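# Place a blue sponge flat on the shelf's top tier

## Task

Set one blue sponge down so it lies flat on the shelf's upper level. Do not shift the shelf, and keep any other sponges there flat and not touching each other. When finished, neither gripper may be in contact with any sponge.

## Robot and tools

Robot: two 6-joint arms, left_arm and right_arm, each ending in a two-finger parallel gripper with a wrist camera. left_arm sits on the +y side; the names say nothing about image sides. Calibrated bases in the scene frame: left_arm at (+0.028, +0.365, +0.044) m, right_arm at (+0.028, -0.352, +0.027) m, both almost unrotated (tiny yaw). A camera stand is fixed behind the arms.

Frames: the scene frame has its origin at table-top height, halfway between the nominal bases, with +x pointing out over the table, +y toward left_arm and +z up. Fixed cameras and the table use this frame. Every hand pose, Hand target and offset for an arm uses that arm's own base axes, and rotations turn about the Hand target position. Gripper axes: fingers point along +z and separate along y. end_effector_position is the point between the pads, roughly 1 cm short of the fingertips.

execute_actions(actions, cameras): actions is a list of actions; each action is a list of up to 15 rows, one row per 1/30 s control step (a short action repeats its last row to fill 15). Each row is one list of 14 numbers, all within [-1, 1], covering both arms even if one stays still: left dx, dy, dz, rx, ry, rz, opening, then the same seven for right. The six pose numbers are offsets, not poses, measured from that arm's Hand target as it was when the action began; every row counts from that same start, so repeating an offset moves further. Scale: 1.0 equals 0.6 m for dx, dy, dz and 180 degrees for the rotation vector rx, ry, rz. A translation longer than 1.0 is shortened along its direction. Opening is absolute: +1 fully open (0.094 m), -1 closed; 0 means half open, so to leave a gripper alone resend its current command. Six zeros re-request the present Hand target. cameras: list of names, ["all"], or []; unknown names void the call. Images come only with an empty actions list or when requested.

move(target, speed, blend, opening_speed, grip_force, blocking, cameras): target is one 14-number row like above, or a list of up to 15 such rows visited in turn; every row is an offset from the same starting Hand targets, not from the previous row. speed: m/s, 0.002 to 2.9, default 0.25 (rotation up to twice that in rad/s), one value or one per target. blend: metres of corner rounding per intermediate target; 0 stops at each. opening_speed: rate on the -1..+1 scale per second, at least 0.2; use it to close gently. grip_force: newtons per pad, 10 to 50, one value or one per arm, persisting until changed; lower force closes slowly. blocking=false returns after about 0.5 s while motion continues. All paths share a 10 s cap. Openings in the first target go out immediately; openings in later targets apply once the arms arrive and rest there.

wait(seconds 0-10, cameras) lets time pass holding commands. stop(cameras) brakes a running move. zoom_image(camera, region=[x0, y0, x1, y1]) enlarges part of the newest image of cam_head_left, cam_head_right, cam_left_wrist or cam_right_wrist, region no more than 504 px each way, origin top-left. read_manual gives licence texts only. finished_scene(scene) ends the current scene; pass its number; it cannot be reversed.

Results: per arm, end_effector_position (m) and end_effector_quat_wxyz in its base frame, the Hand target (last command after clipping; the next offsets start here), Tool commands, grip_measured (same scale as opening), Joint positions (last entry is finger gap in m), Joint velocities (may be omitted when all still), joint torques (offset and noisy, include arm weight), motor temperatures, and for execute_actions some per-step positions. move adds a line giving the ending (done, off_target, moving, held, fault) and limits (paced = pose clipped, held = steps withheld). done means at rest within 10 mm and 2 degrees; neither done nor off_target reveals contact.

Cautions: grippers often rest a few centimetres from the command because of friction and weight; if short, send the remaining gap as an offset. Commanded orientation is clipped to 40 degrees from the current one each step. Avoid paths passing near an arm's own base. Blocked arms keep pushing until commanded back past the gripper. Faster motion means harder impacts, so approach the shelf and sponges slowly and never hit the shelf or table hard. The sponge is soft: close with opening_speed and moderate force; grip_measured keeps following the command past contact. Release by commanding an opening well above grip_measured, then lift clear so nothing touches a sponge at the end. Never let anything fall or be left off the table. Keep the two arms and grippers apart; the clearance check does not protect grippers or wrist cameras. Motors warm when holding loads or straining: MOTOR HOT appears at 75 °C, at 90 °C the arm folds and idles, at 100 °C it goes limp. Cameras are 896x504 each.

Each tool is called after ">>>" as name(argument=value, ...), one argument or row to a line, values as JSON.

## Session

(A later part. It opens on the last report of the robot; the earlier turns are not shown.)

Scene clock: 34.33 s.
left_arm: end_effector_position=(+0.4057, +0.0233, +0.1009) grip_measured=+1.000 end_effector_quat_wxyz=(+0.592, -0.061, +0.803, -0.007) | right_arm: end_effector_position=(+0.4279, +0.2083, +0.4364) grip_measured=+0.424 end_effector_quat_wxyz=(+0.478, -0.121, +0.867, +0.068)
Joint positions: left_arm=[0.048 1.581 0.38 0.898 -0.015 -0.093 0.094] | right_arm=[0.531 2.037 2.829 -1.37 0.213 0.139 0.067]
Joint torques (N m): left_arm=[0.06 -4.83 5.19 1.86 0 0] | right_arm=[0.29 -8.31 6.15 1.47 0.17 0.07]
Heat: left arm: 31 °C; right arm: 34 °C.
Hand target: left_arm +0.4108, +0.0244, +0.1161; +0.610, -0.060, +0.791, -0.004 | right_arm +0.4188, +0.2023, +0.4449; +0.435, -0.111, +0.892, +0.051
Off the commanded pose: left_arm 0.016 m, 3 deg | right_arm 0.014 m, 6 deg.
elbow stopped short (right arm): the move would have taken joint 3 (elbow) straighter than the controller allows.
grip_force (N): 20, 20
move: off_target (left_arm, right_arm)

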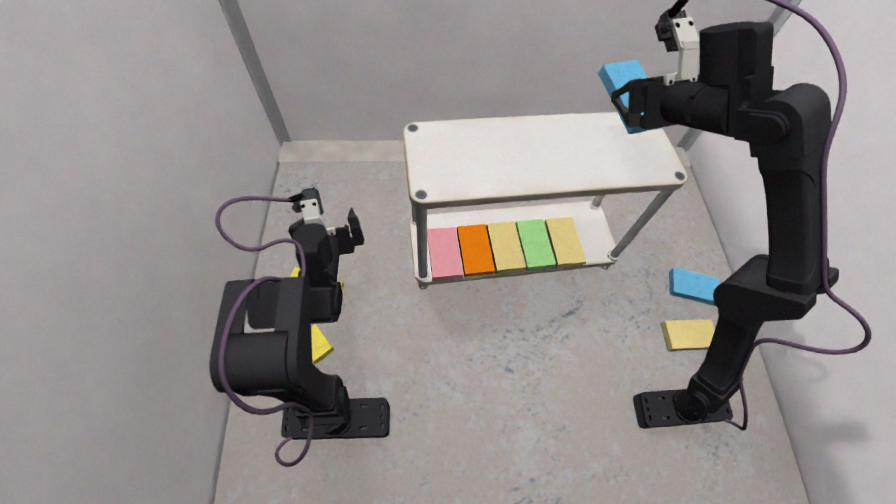

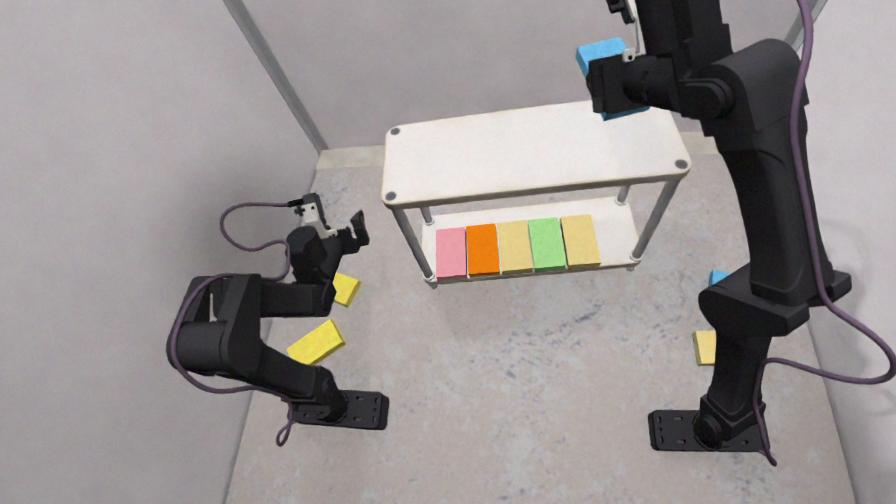

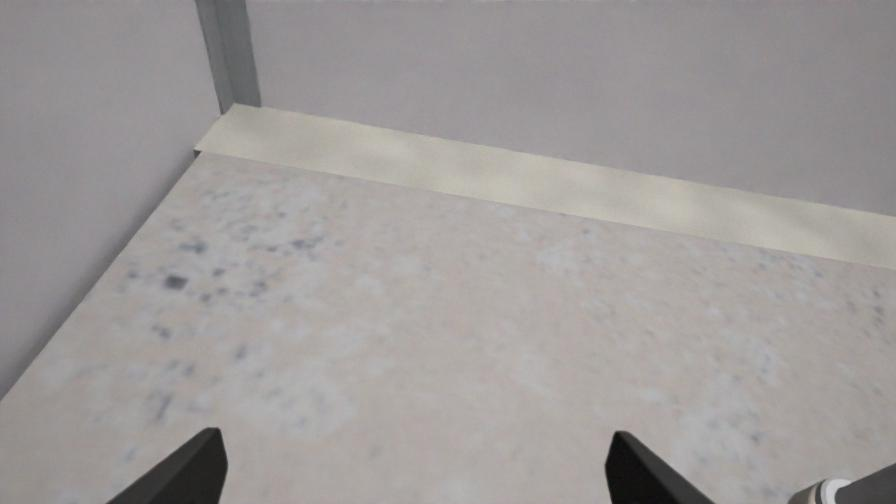

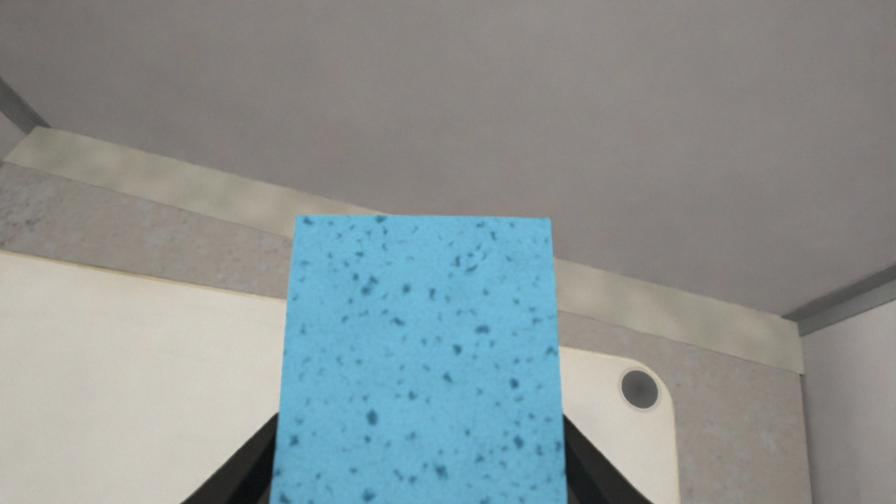

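>>> move(
  target=[0,0,0,0,0,0,1,-0.016,0,-0.05,0,0,0,0.3],
  speed=0.08,
  cameras=["all"],
)

Scene clock: 36.53 s.
left_arm: end_effector_position=(+0.4057, +0.0233, +0.1009) grip_measured=+1.000 end_effector_quat_wxyz=(+0.592, -0.061, +0.803, -0.007) | right_arm: end_effector_position=(+0.4252, +0.2104, +0.4043) grip_measured=+0.424 end_effector_quat_wxyz=(+0.432, -0.118, +0.893, +0.054)
Joint positions: left_arm=[0.048 1.581 0.38 0.898 -0.015 -0.093 0.094] | right_arm=[0.542 2.037 2.757 -1.411 0.223 0.174 0.067]
Joint torques (N m): left_arm=[0.05 -4.88 5.15 1.86 -0.01 -0.01] | right_arm=[0.34 -11.17 2.89 1.43 0.2 0.07]
Heat: left arm: 31 °C; right arm: 34 °C.
Hand target: left_arm +0.4108, +0.0244, +0.1161; +0.610, -0.060, +0.791, -0.004 | right_arm +0.4092, +0.2023, +0.4149; +0.435, -0.111, +0.892, +0.051
Off the commanded pose: left_arm 0.016 m, 3 deg | right_arm 0.021 m, 1 deg.
grip_force (N): 20, 20
move: off_target (left_arm, right_arm)

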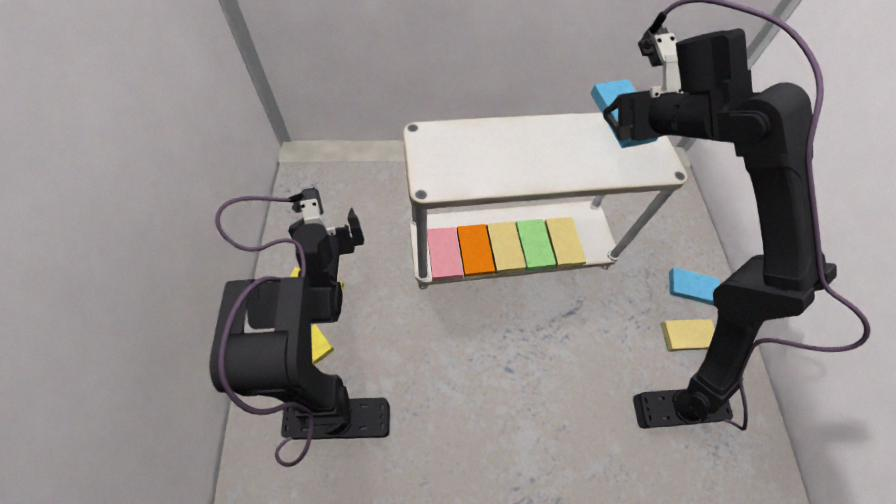

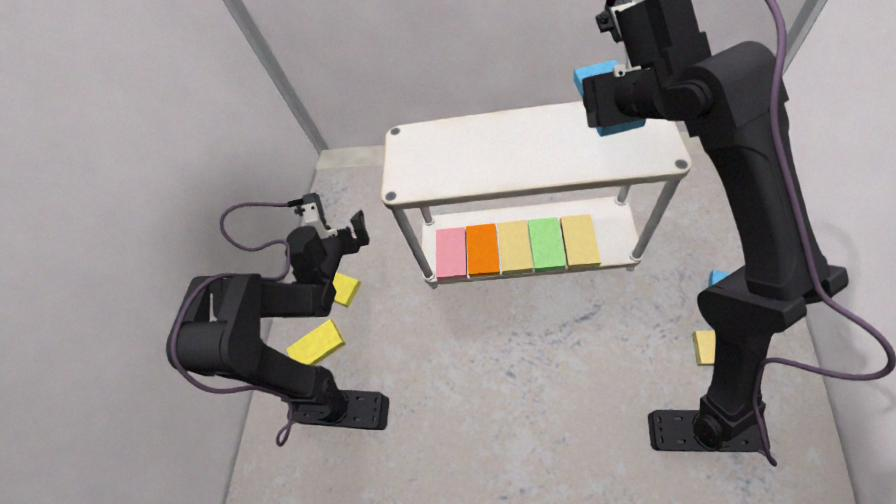

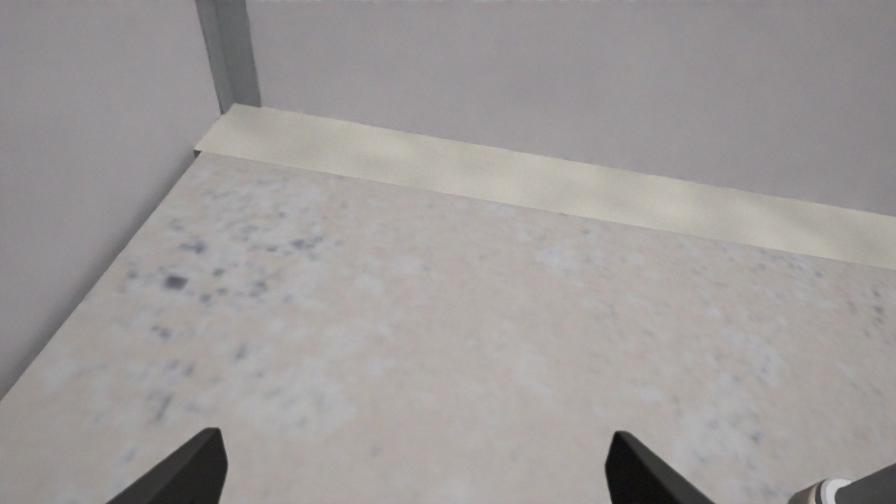

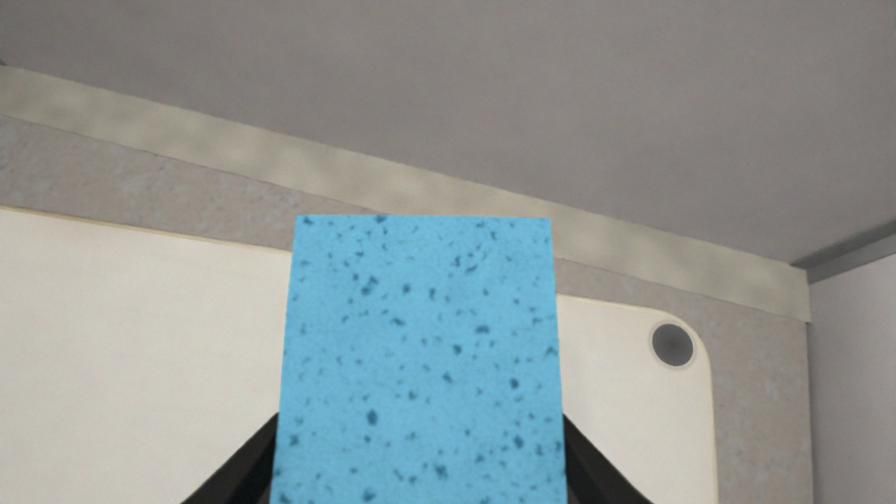

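>>> move(
  target=[0,0,0,0,0,0,1,-0.037,-0.013,-0.01,-0.0053,0.0215,0,0.3],
  speed=0.08,
  cameras=["all"],
)

Scene clock: 38.10 s.
left_arm: end_effector_position=(+0.4057, +0.0233, +0.1009) grip_measured=+1.000 end_effector_quat_wxyz=(+0.592, -0.061, +0.803, -0.007) | right_arm: end_effector_position=(+0.4044, +0.2020, +0.3955) grip_measured=+0.424 end_effector_quat_wxyz=(+0.398, -0.118, +0.908, +0.046)
Joint positions: left_arm=[0.048 1.581 0.38 0.898 -0.015 -0.093 0.094] | right_arm=[0.549 2.015 2.757 -1.511 0.223 0.196 0.067]
Joint torques (N m): left_arm=[0.05 -4.88 5.16 1.86 0 -0.01] | right_arm=[0.38 -10.71 3.84 1.29 0.12 0.07]
Heat: left arm: 31 °C; right arm: 34 °C.
Hand target: left_arm +0.4108, +0.0244, +0.1161; +0.610, -0.060, +0.791, -0.004 | right_arm +0.3870, +0.1945, +0.4089; +0.404, -0.113, +0.906, +0.047
Off the commanded pose: left_arm 0.016 m, 3 deg | right_arm 0.023 m, 1 deg.
grip_force (N): 20, 20
move: off_target (left_arm, right_arm)

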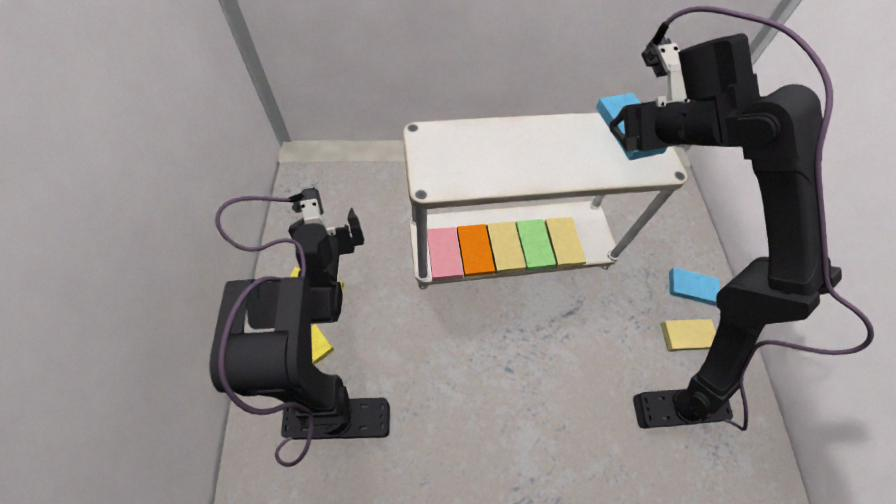

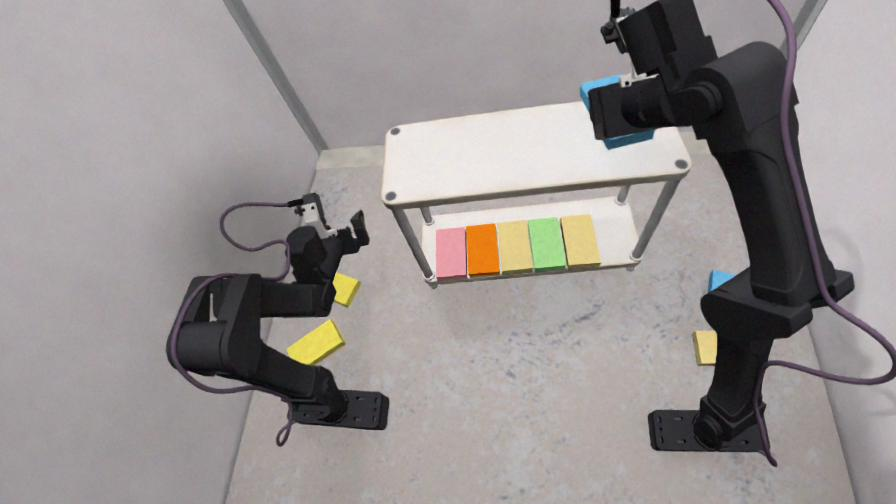

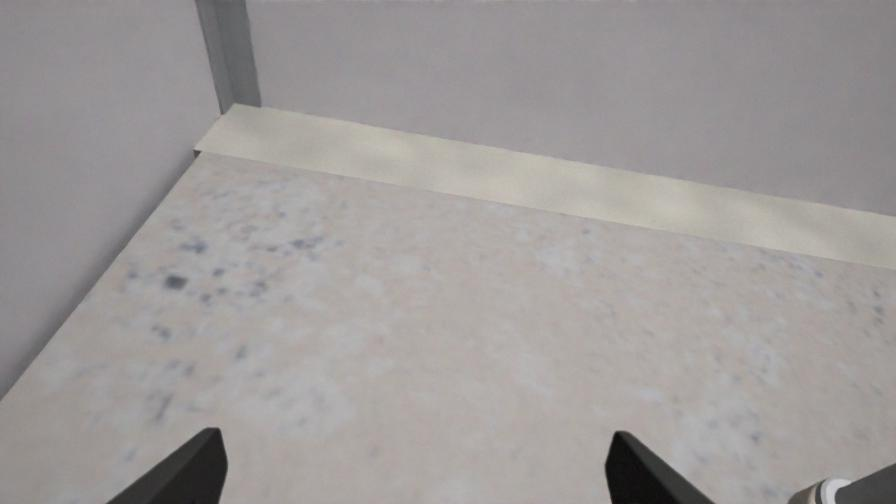

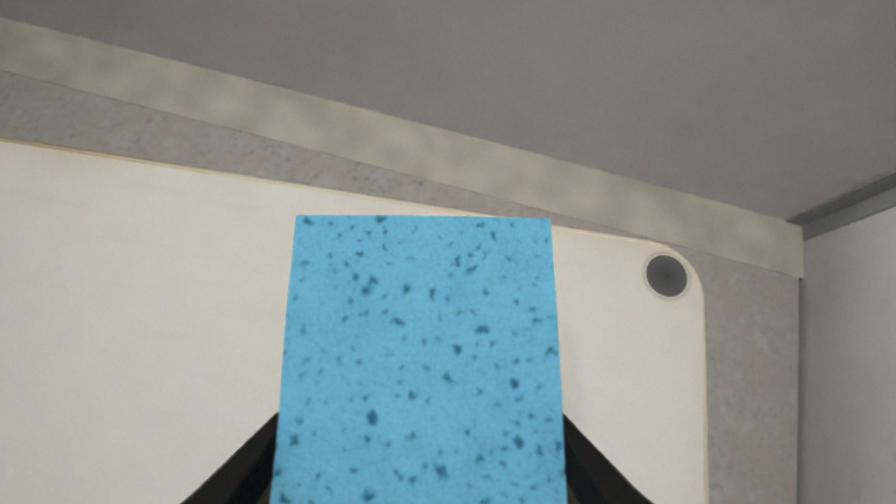

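>>> move(
  target=[0,0,0,0,0,0,1,-0.003,0,-0.03,0,0,0,0.3],
  speed=0.05,
  cameras=["cam_head_left","cam_right_wrist"],
)

Scene clock: 39.87 s.
left_arm: end_effector_position=(+0.4057, +0.0233, +0.1009) grip_measured=+1.000 end_effector_quat_wxyz=(+0.592, -0.061, +0.803, -0.007) | right_arm: end_effector_position=(+0.3853, +0.1918, +0.3655) grip_measured=+0.424 end_effector_quat_wxyz=(+0.360, -0.124, +0.924, +0.030)
Joint positions: left_arm=[0.048 1.581 0.38 0.898 -0.015 -0.093 0.094] | right_arm=[0.552 1.84 2.389 -1.408 0.223 0.202 0.067]
Joint torques (N m): left_arm=[0.02 -4.94 5.18 1.86 0 0] | right_arm=[0.36 -10.15 3.28 2.29 0.15 0.06]
Heat: left arm: 31 °C; right arm: 34 °C.
Hand target: left_arm +0.4108, +0.0244, +0.1161; +0.610, -0.060, +0.791, -0.004 | right_arm +0.3852, +0.1945, +0.3909; +0.404, -0.113, +0.906, +0.047
Off the commanded pose: left_arm 0.016 m, 3 deg | right_arm 0.026 m, 6 deg.
grip_force (N): 20, 20
move: off_target (left_arm, right_arm)
Images, in order (width x height): cam_head_left 896x504, cam_right_wrist 896x504.

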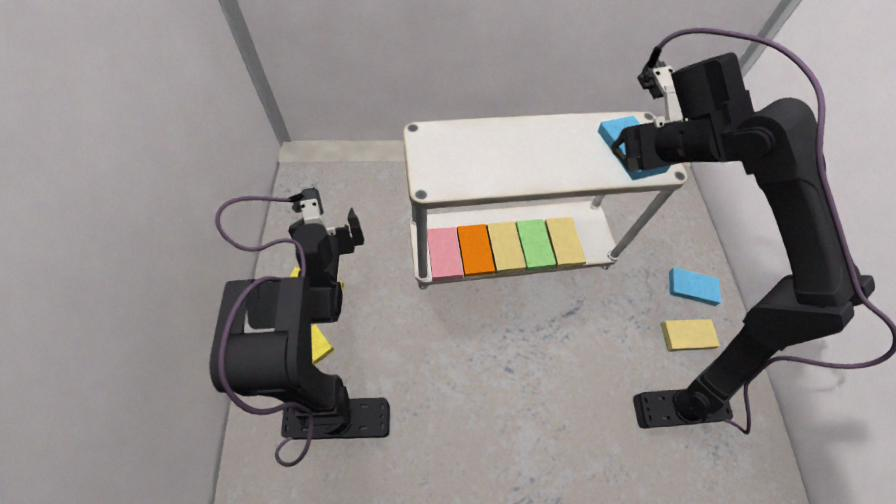

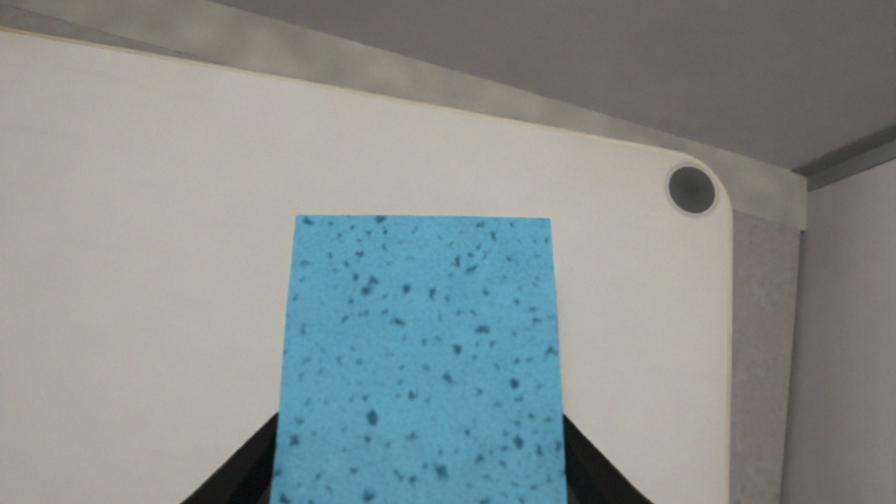

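>>> move(
  target=[0,0,0,0,0,0,1,0.03,0.01,0.01,0.008,-0.032,0,0.3],
  speed=0.05,
  cameras=["cam_head_left","cam_right_wrist"],
)

Scene clock: 42.03 s.
left_arm: end_effector_position=(+0.4057, +0.0233, +0.1009) grip_measured=+1.000 end_effector_quat_wxyz=(+0.592, -0.061, +0.803, -0.007) | right_arm: end_effector_position=(+0.4033, +0.2004, +0.3691) grip_measured=+0.424 end_effector_quat_wxyz=(+0.405, -0.115, +0.906, +0.044)
Joint positions: left_arm=[0.048 1.581 0.38 0.898 -0.015 -0.093 0.094] | right_arm=[0.552 1.787 2.242 -1.213 0.236 0.199 0.067]
Joint torques (N m): left_arm=[0.01 -4.82 5.18 1.87 0 0] | right_arm=[0.14 -10.25 3.58 2.46 0.22 -0.07]
Heat: left arm: 31 °C; right arm: 34 °C.
Hand target: left_arm +0.4108, +0.0244, +0.1161; +0.610, -0.060, +0.791, -0.004 | right_arm +0.4032, +0.2005, +0.3969; +0.451, -0.110, +0.884, +0.053
Off the commanded pose: left_arm 0.016 m, 3 deg | right_arm 0.028 m, 6 deg.
grip_force (N): 20, 20
move: off_target (left_arm, right_arm)
Images, in order (width x height): cam_head_left 896x504, cam_right_wrist 896x504.

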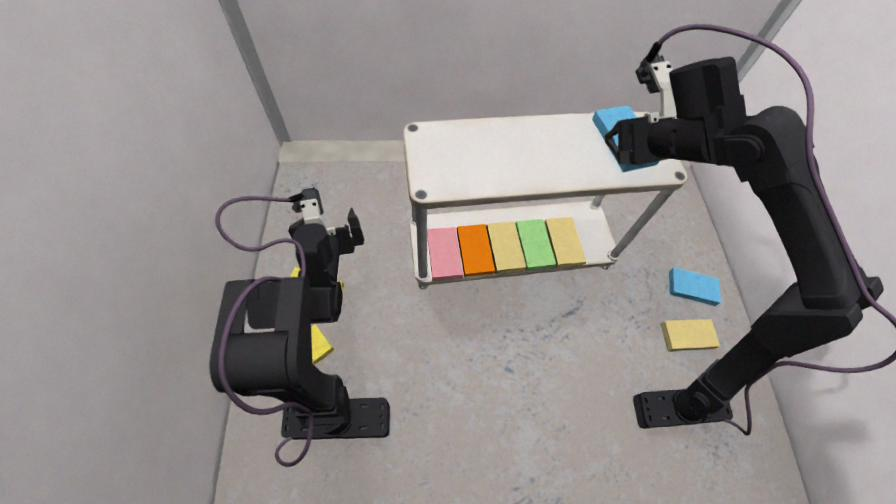

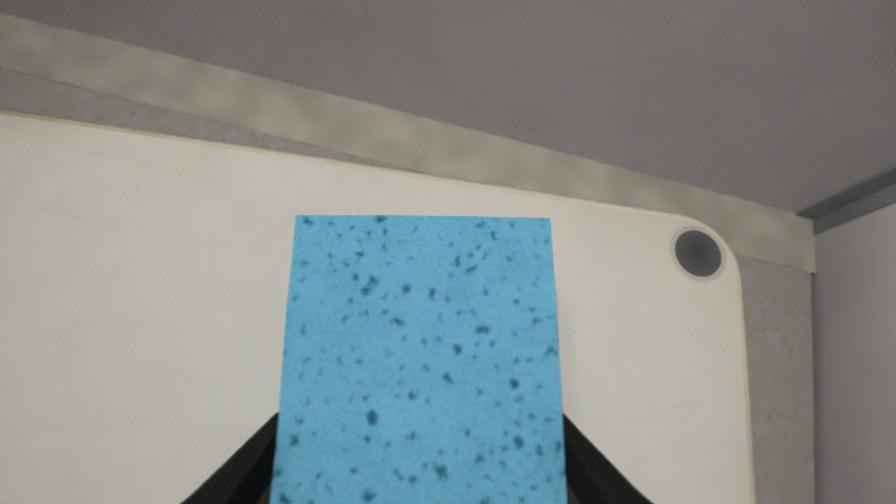

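>>> move(
  target=[0,0,0,0,0,0,1,0,0,-0.013,0,0,0,0.3],
  speed=0.03,
  cameras=["cam_head_left","cam_right_wrist"],
)

Scene clock: 43.60 s.
left_arm: end_effector_position=(+0.4057, +0.0233, +0.1009) grip_measured=+1.000 end_effector_quat_wxyz=(+0.592, -0.061, +0.803, -0.007) | right_arm: end_effector_position=(+0.4029, +0.2001, +0.3619) grip_measured=+0.424 end_effector_quat_wxyz=(+0.405, -0.115, +0.906, +0.044)
Joint positions: left_arm=[0.048 1.581 0.38 0.898 -0.015 -0.093 0.094] | right_arm=[0.552 1.756 2.165 -1.166 0.236 0.199 0.067]
Joint torques (N m): left_arm=[0.06 -4.88 5.12 1.87 -0.01 -0.02] | right_arm=[0.16 -10.11 3.7 2.46 0.22 -0.07]
Heat: left arm: 32 °C; right arm: 35 °C.
Hand target: left_arm +0.4108, +0.0244, +0.1161; +0.610, -0.060, +0.791, -0.004 | right_arm +0.4032, +0.2005, +0.3891; +0.451, -0.110, +0.884, +0.053
Off the commanded pose: left_arm 0.016 m, 3 deg | right_arm 0.027 m, 6 deg.
grip_force (N): 20, 20
move: off_target (left_arm, right_arm)
Images, in order (width x height): cam_head_left 896x504, cam_right_wrist 896x504.

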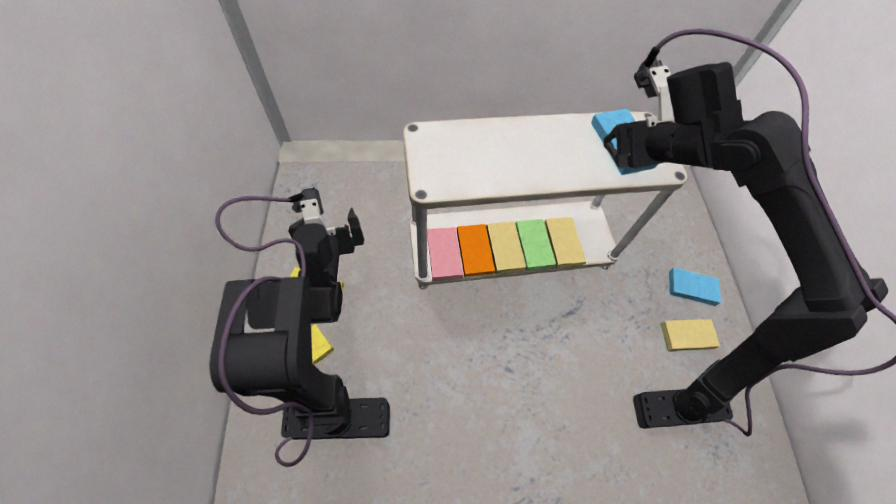

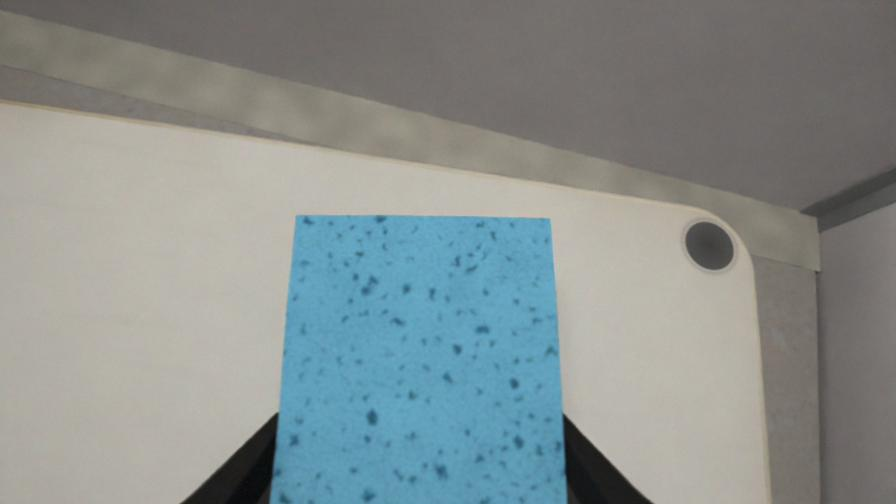

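>>> move(
  target=[0,0,0,0,0,0,1,0,0,-0.006,0,0,0,0.3],
  speed=0.03,
)

>>> move(
  target=[0,0,0,0,0,0,1,0,0,-0.006,0,0,0,0.3],
  speed=0.03,
  cameras=["cam_head_left","cam_right_wrist","cam_head_right"],
)

Scene clock: 45.13 s.
left_arm: end_effector_position=(+0.4057, +0.0233, +0.1009) grip_measured=+1.000 end_effector_quat_wxyz=(+0.592, -0.061, +0.803, -0.007) | right_arm: end_effector_position=(+0.4031, +0.2002, +0.3578) grip_measured=+0.424 end_effector_quat_wxyz=(+0.405, -0.115, +0.906, +0.044)
Joint positions: left_arm=[0.048 1.581 0.38 0.898 -0.015 -0.093 0.094] | right_arm=[0.552 1.745 2.133 -1.146 0.236 0.199 0.067]
Joint torques (N m): left_arm=[0.01 -4.83 5.09 1.86 -0.02 -0.02] | right_arm=[0.16 -10.1 3.75 2.46 0.22 -0.07]
Heat: left arm: 32 °C; right arm: 35 °C.
Hand target: left_arm +0.4108, +0.0244, +0.1161; +0.610, -0.060, +0.791, -0.004 | right_arm +0.4032, +0.2005, +0.3855; +0.451, -0.110, +0.884, +0.053
Off the commanded pose: left_arm 0.016 m, 3 deg | right_arm 0.028 m, 6 deg.
grip_force (N): 20, 20
move: off_target (left_arm, right_arm)

Scene clock: 46.27 s.
left_arm: end_effector_position=(+0.4057, +0.0233, +0.1009) grip_measured=+1.000 end_effector_quat_wxyz=(+0.592, -0.061, +0.803, -0.007) | right_arm: end_effector_position=(+0.4029, +0.2001, +0.3542) grip_measured=+0.424 end_effector_quat_wxyz=(+0.405, -0.115, +0.906, +0.044)
Joint positions: left_arm=[0.048 1.581 0.38 0.898 -0.015 -0.093 0.094] | right_arm=[0.552 1.733 2.1 -1.126 0.236 0.199 0.067]
Joint torques (N m): left_arm=[0.02 -4.86 5.18 1.86 -0.02 -0.01] | right_arm=[0.16 -10.07 3.79 2.46 0.22 -0.07]
Heat: left arm: 32 °C; right arm: 35 °C.
Hand target: left_arm +0.4108, +0.0244, +0.1161; +0.610, -0.060, +0.791, -0.004 | right_arm +0.4032, +0.2005, +0.3819; +0.451, -0.110, +0.884, +0.053
Off the commanded pose: left_arm 0.016 m, 3 deg | right_arm 0.028 m, 6 deg.
grip_force (N): 20, 20
move: off_target (left_arm, right_arm)
Images, in order (width x height): cam_head_left 896x504, cam_head_right 896x504, cam_right_wrist 896x504.

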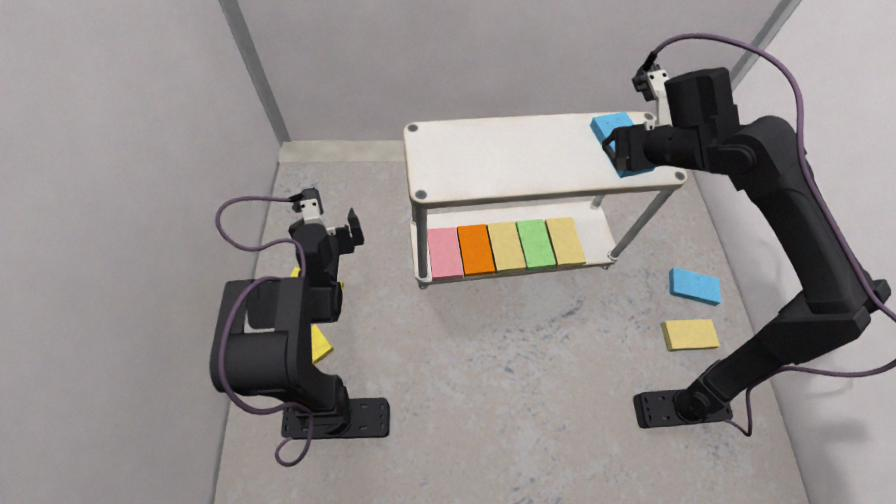

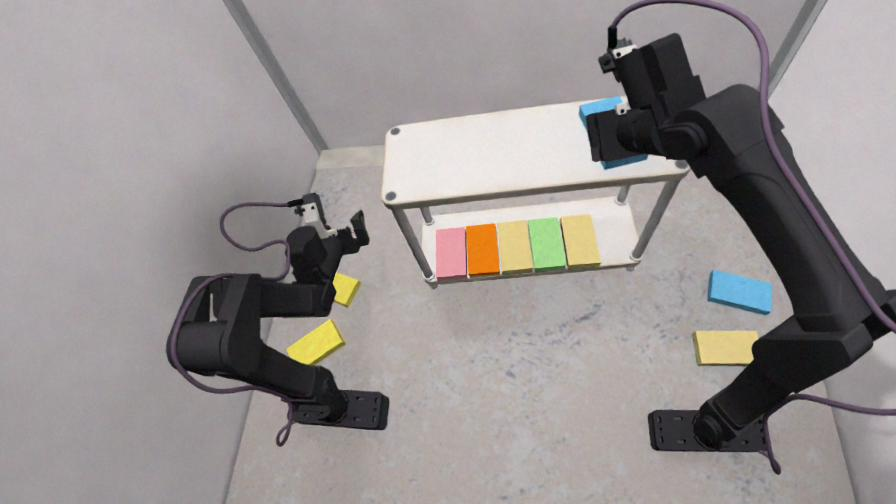

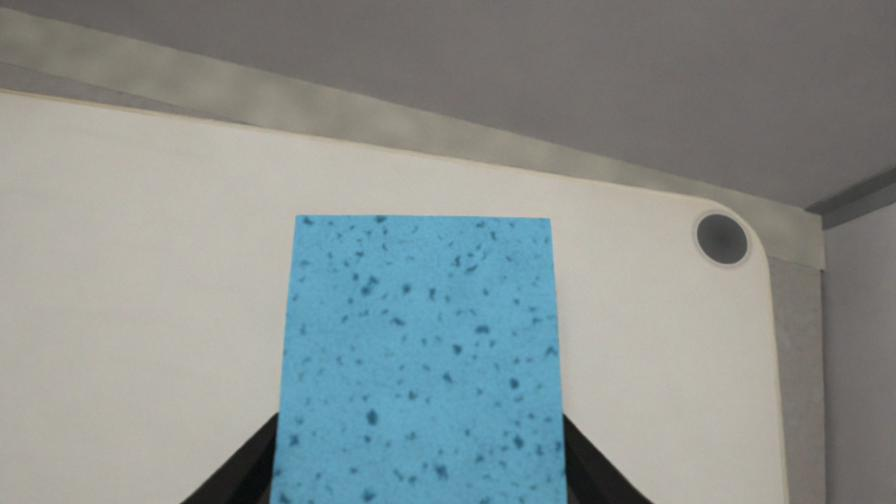

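>>> move(
  target=[0,0,0,0,0,0,1,0,0,-0.006,0,0,0,0.3],
  speed=0.03,
)

>>> move(
  target=[0,0,0,0,0,0,1,0,0,-0.006,0,0,0,0.3],
  speed=0.03,
  cameras=["cam_head_left","cam_right_wrist"],
)

Scene clock: 48.77 s.
left_arm: end_effector_position=(+0.4057, +0.0233, +0.1009) grip_measured=+1.000 end_effector_quat_wxyz=(+0.592, -0.061, +0.803, -0.007) | right_arm: end_effector_position=(+0.4029, +0.2001, +0.3511) grip_measured=+0.424 end_effector_quat_wxyz=(+0.405, -0.115, +0.906, +0.044)
Joint positions: left_arm=[0.048 1.581 0.38 0.898 -0.015 -0.093 0.094] | right_arm=[0.552 1.722 2.071 -1.106 0.236 0.199 0.067]
Joint torques (N m): left_arm=[0.08 -4.82 5.14 1.86 -0.02 -0.01] | right_arm=[0.16 -10 3.82 2.46 0.22 -0.07]
Heat: left arm: 32 °C; right arm: 36 °C.
Hand target: left_arm +0.4108, +0.0244, +0.1161; +0.610, -0.060, +0.791, -0.004 | right_arm +0.4032, +0.2005, +0.3783; +0.451, -0.110, +0.884, +0.053
Off the commanded pose: left_arm 0.016 m, 3 deg | right_arm 0.027 m, 6 deg.
grip_force (N): 20, 20
move: off_target (left_arm, right_arm)

Scene clock: 49.77 s.
left_arm: end_effector_position=(+0.4057, +0.0233, +0.1009) grip_measured=+1.000 end_effector_quat_wxyz=(+0.592, -0.061, +0.803, -0.007) | right_arm: end_effector_position=(+0.4030, +0.2002, +0.3506) grip_measured=+0.424 end_effector_quat_wxyz=(+0.410, -0.114, +0.904, +0.046)
Joint positions: left_arm=[0.048 1.581 0.38 0.898 -0.015 -0.093 0.094] | right_arm=[0.552 1.708 2.044 -1.082 0.236 0.199 0.067]
Joint torques (N m): left_arm=[0.02 -4.82 5.14 1.85 -0.01 -0.01] | right_arm=[0.13 -9.65 3.75 2.41 0.21 -0.07]
Heat: left arm: 32 °C; right arm: 36 °C.
Hand target: left_arm +0.4108, +0.0244, +0.1161; +0.610, -0.060, +0.791, -0.004 | right_arm +0.4032, +0.2005, +0.3747; +0.451, -0.110, +0.884, +0.053
Off the commanded pose: left_arm 0.016 m, 3 deg | right_arm 0.024 m, 5 deg.
grip_force (N): 20, 20
move: off_target (left_arm, right_arm)
Images, in order (width x height): cam_head_left 896x504, cam_right_wrist 896x504.

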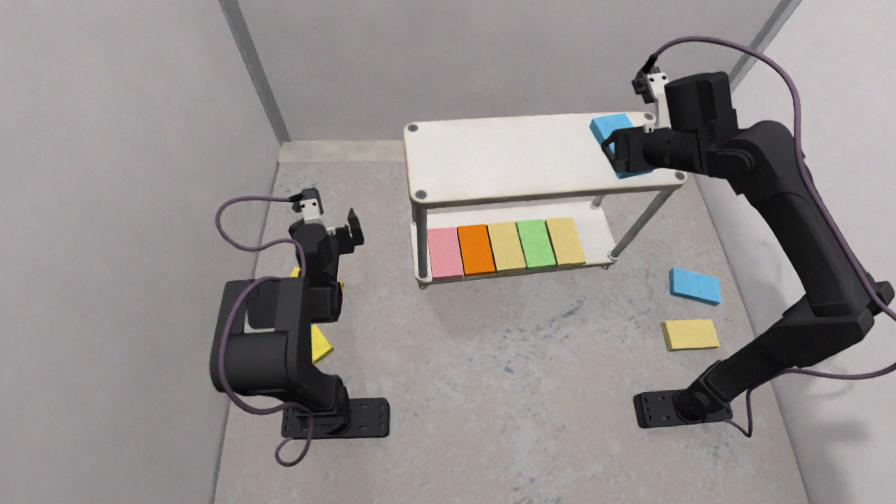

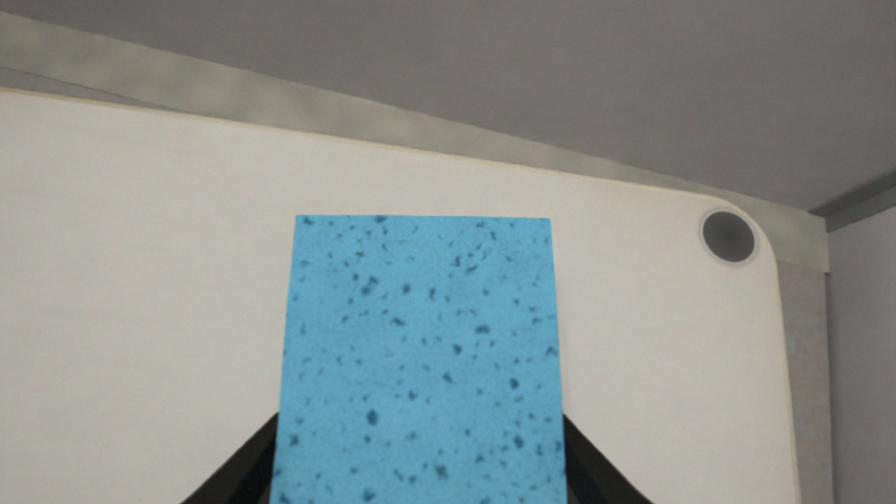

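>>> move(
  target=[0,0,0,0,0,0,1,0,0,0,0,0,0,0.9],
  opening_speed=0.4,
  cameras=["cam_head_left","cam_right_wrist"],
)

Scene clock: 51.90 s.
left_arm: end_effector_position=(+0.4057, +0.0233, +0.1009) grip_measured=+1.000 end_effector_quat_wxyz=(+0.592, -0.061, +0.803, -0.007) | right_arm: end_effector_position=(+0.4033, +0.2001, +0.3503) grip_measured=+0.897 end_effector_quat_wxyz=(+0.410, -0.113, +0.904, +0.045)
Joint positions: left_arm=[0.048 1.581 0.38 0.898 -0.015 -0.093 0.094] | right_arm=[0.552 1.708 2.042 -1.08 0.237 0.199 0.089]
Joint torques (N m): left_arm=[0.05 -4.86 5.11 1.87 -0.01 0] | right_arm=[0.14 -9.68 3.84 2.41 0.21 -0.07]
Heat: left arm: 32 °C; right arm: 36 °C.
Hand target: left_arm +0.4108, +0.0244, +0.1161; +0.610, -0.060, +0.791, -0.004 | right_arm +0.4032, +0.2005, +0.3747; +0.451, -0.110, +0.884, +0.053
Off the commanded pose: left_arm 0.016 m, 3 deg | right_arm 0.024 m, 5 deg.
grip_force (N): 20, 20
move: off_target (left_arm, right_arm)
Images, in order (width x height): cam_head_left 896x504, cam_right_wrist 896x504.

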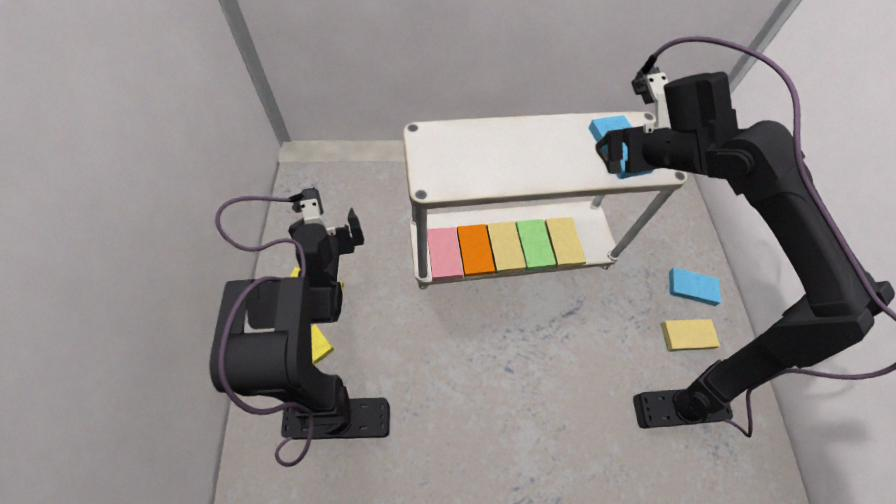

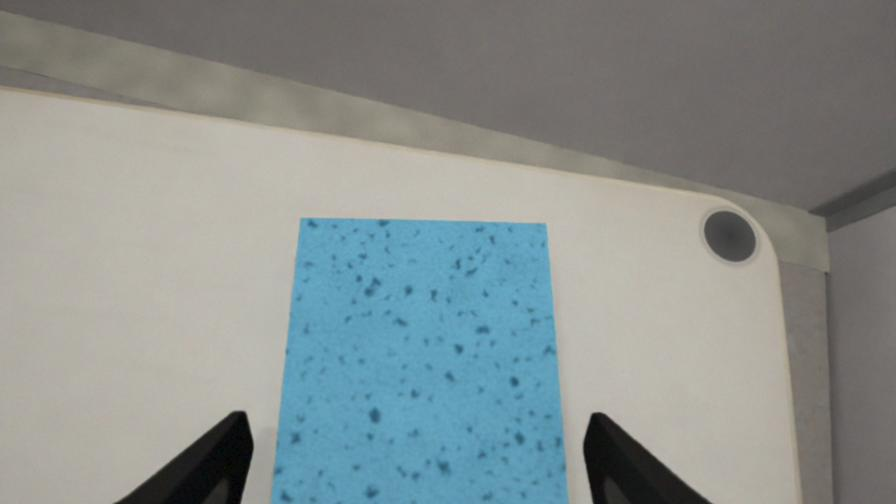

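>>> move(
  target=[
    [0,0,0,0,0,0,1,-0.03,-0.008,0.06,0,0,0,0.95],
    [0,0,0,0,0,0,1,-0.22,-0.06,0.16,0,0,0,0.95],
  ],
  speed=0.1,
  blend=[0.02,0],
  cameras=["all"],
)

Scene clock: 54.70 s.
left_arm: end_effector_position=(+0.4057, +0.0233, +0.1009) grip_measured=+1.000 end_effector_quat_wxyz=(+0.592, -0.061, +0.803, -0.007) | right_arm: end_effector_position=(+0.2781, +0.1779, +0.4690) grip_measured=+0.947 end_effector_quat_wxyz=(+0.470, -0.123, +0.871, +0.072)
Joint positions: left_arm=[0.048 1.581 0.38 0.898 -0.015 -0.093 0.094] | right_arm=[0.783 1.581 2.459 -1.516 0.404 0.296 0.091]
Joint torques (N m): left_arm=[0.06 -4.83 5.16 1.87 0 -0.01] | right_arm=[0.29 -4.9 3.55 1.37 0.29 0.07]
Heat: left arm: 32 °C; right arm: 36 °C.
Hand target: left_arm +0.4108, +0.0244, +0.1161; +0.610, -0.060, +0.791, -0.004 | right_arm +0.2712, +0.1645, +0.4707; +0.451, -0.110, +0.884, +0.053
Off the commanded pose: left_arm 0.016 m, 3 deg | right_arm 0.015 m, 4 deg.
joint sent to its limit (right arm) — joint 4 (wrist pitch), lower limit. The joint targets are off in position, not in orientation.
grip_force (N): 20, 20
move: off_target (left_arm, right_arm)

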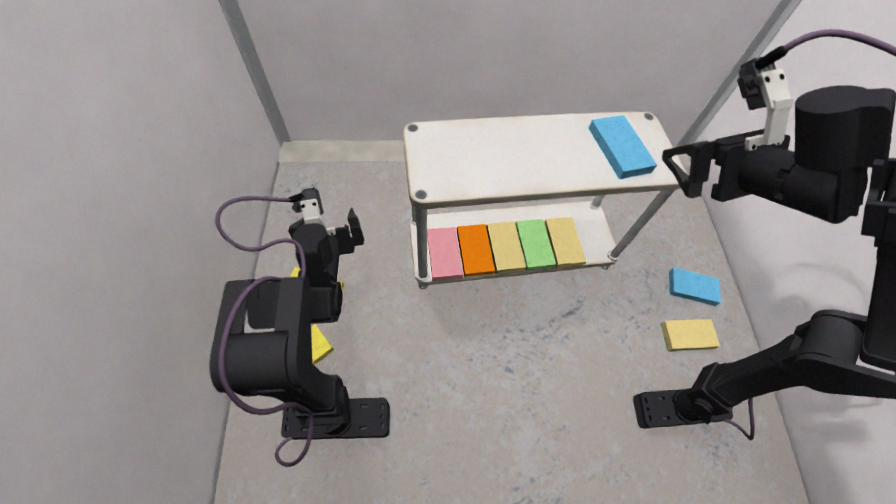

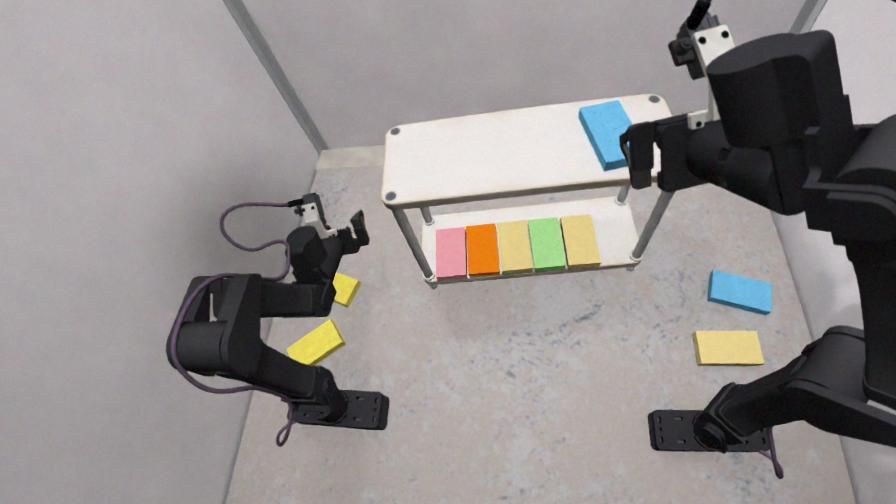

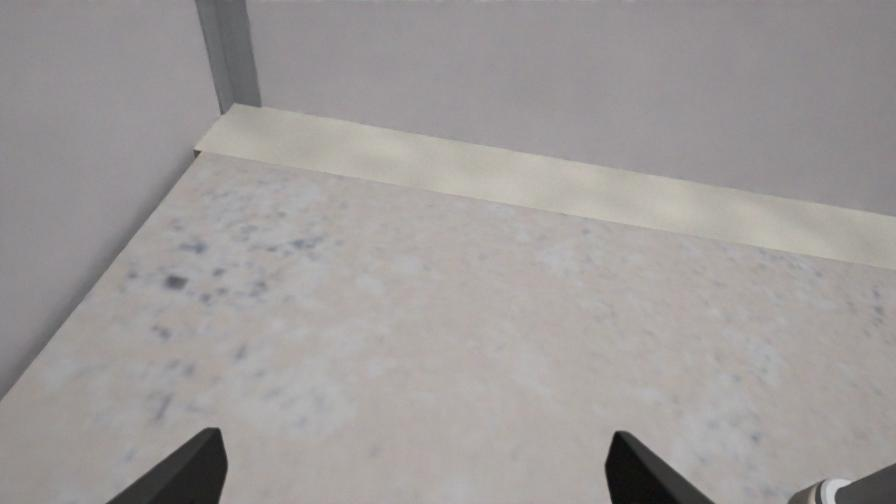

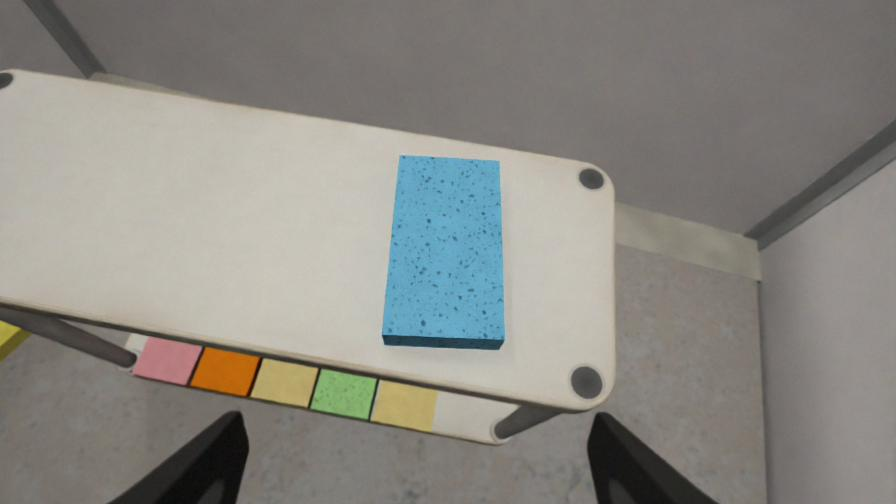

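Perfect.

>>> finished_scene(
  scene=2,
)

The scene is finished: the task was done.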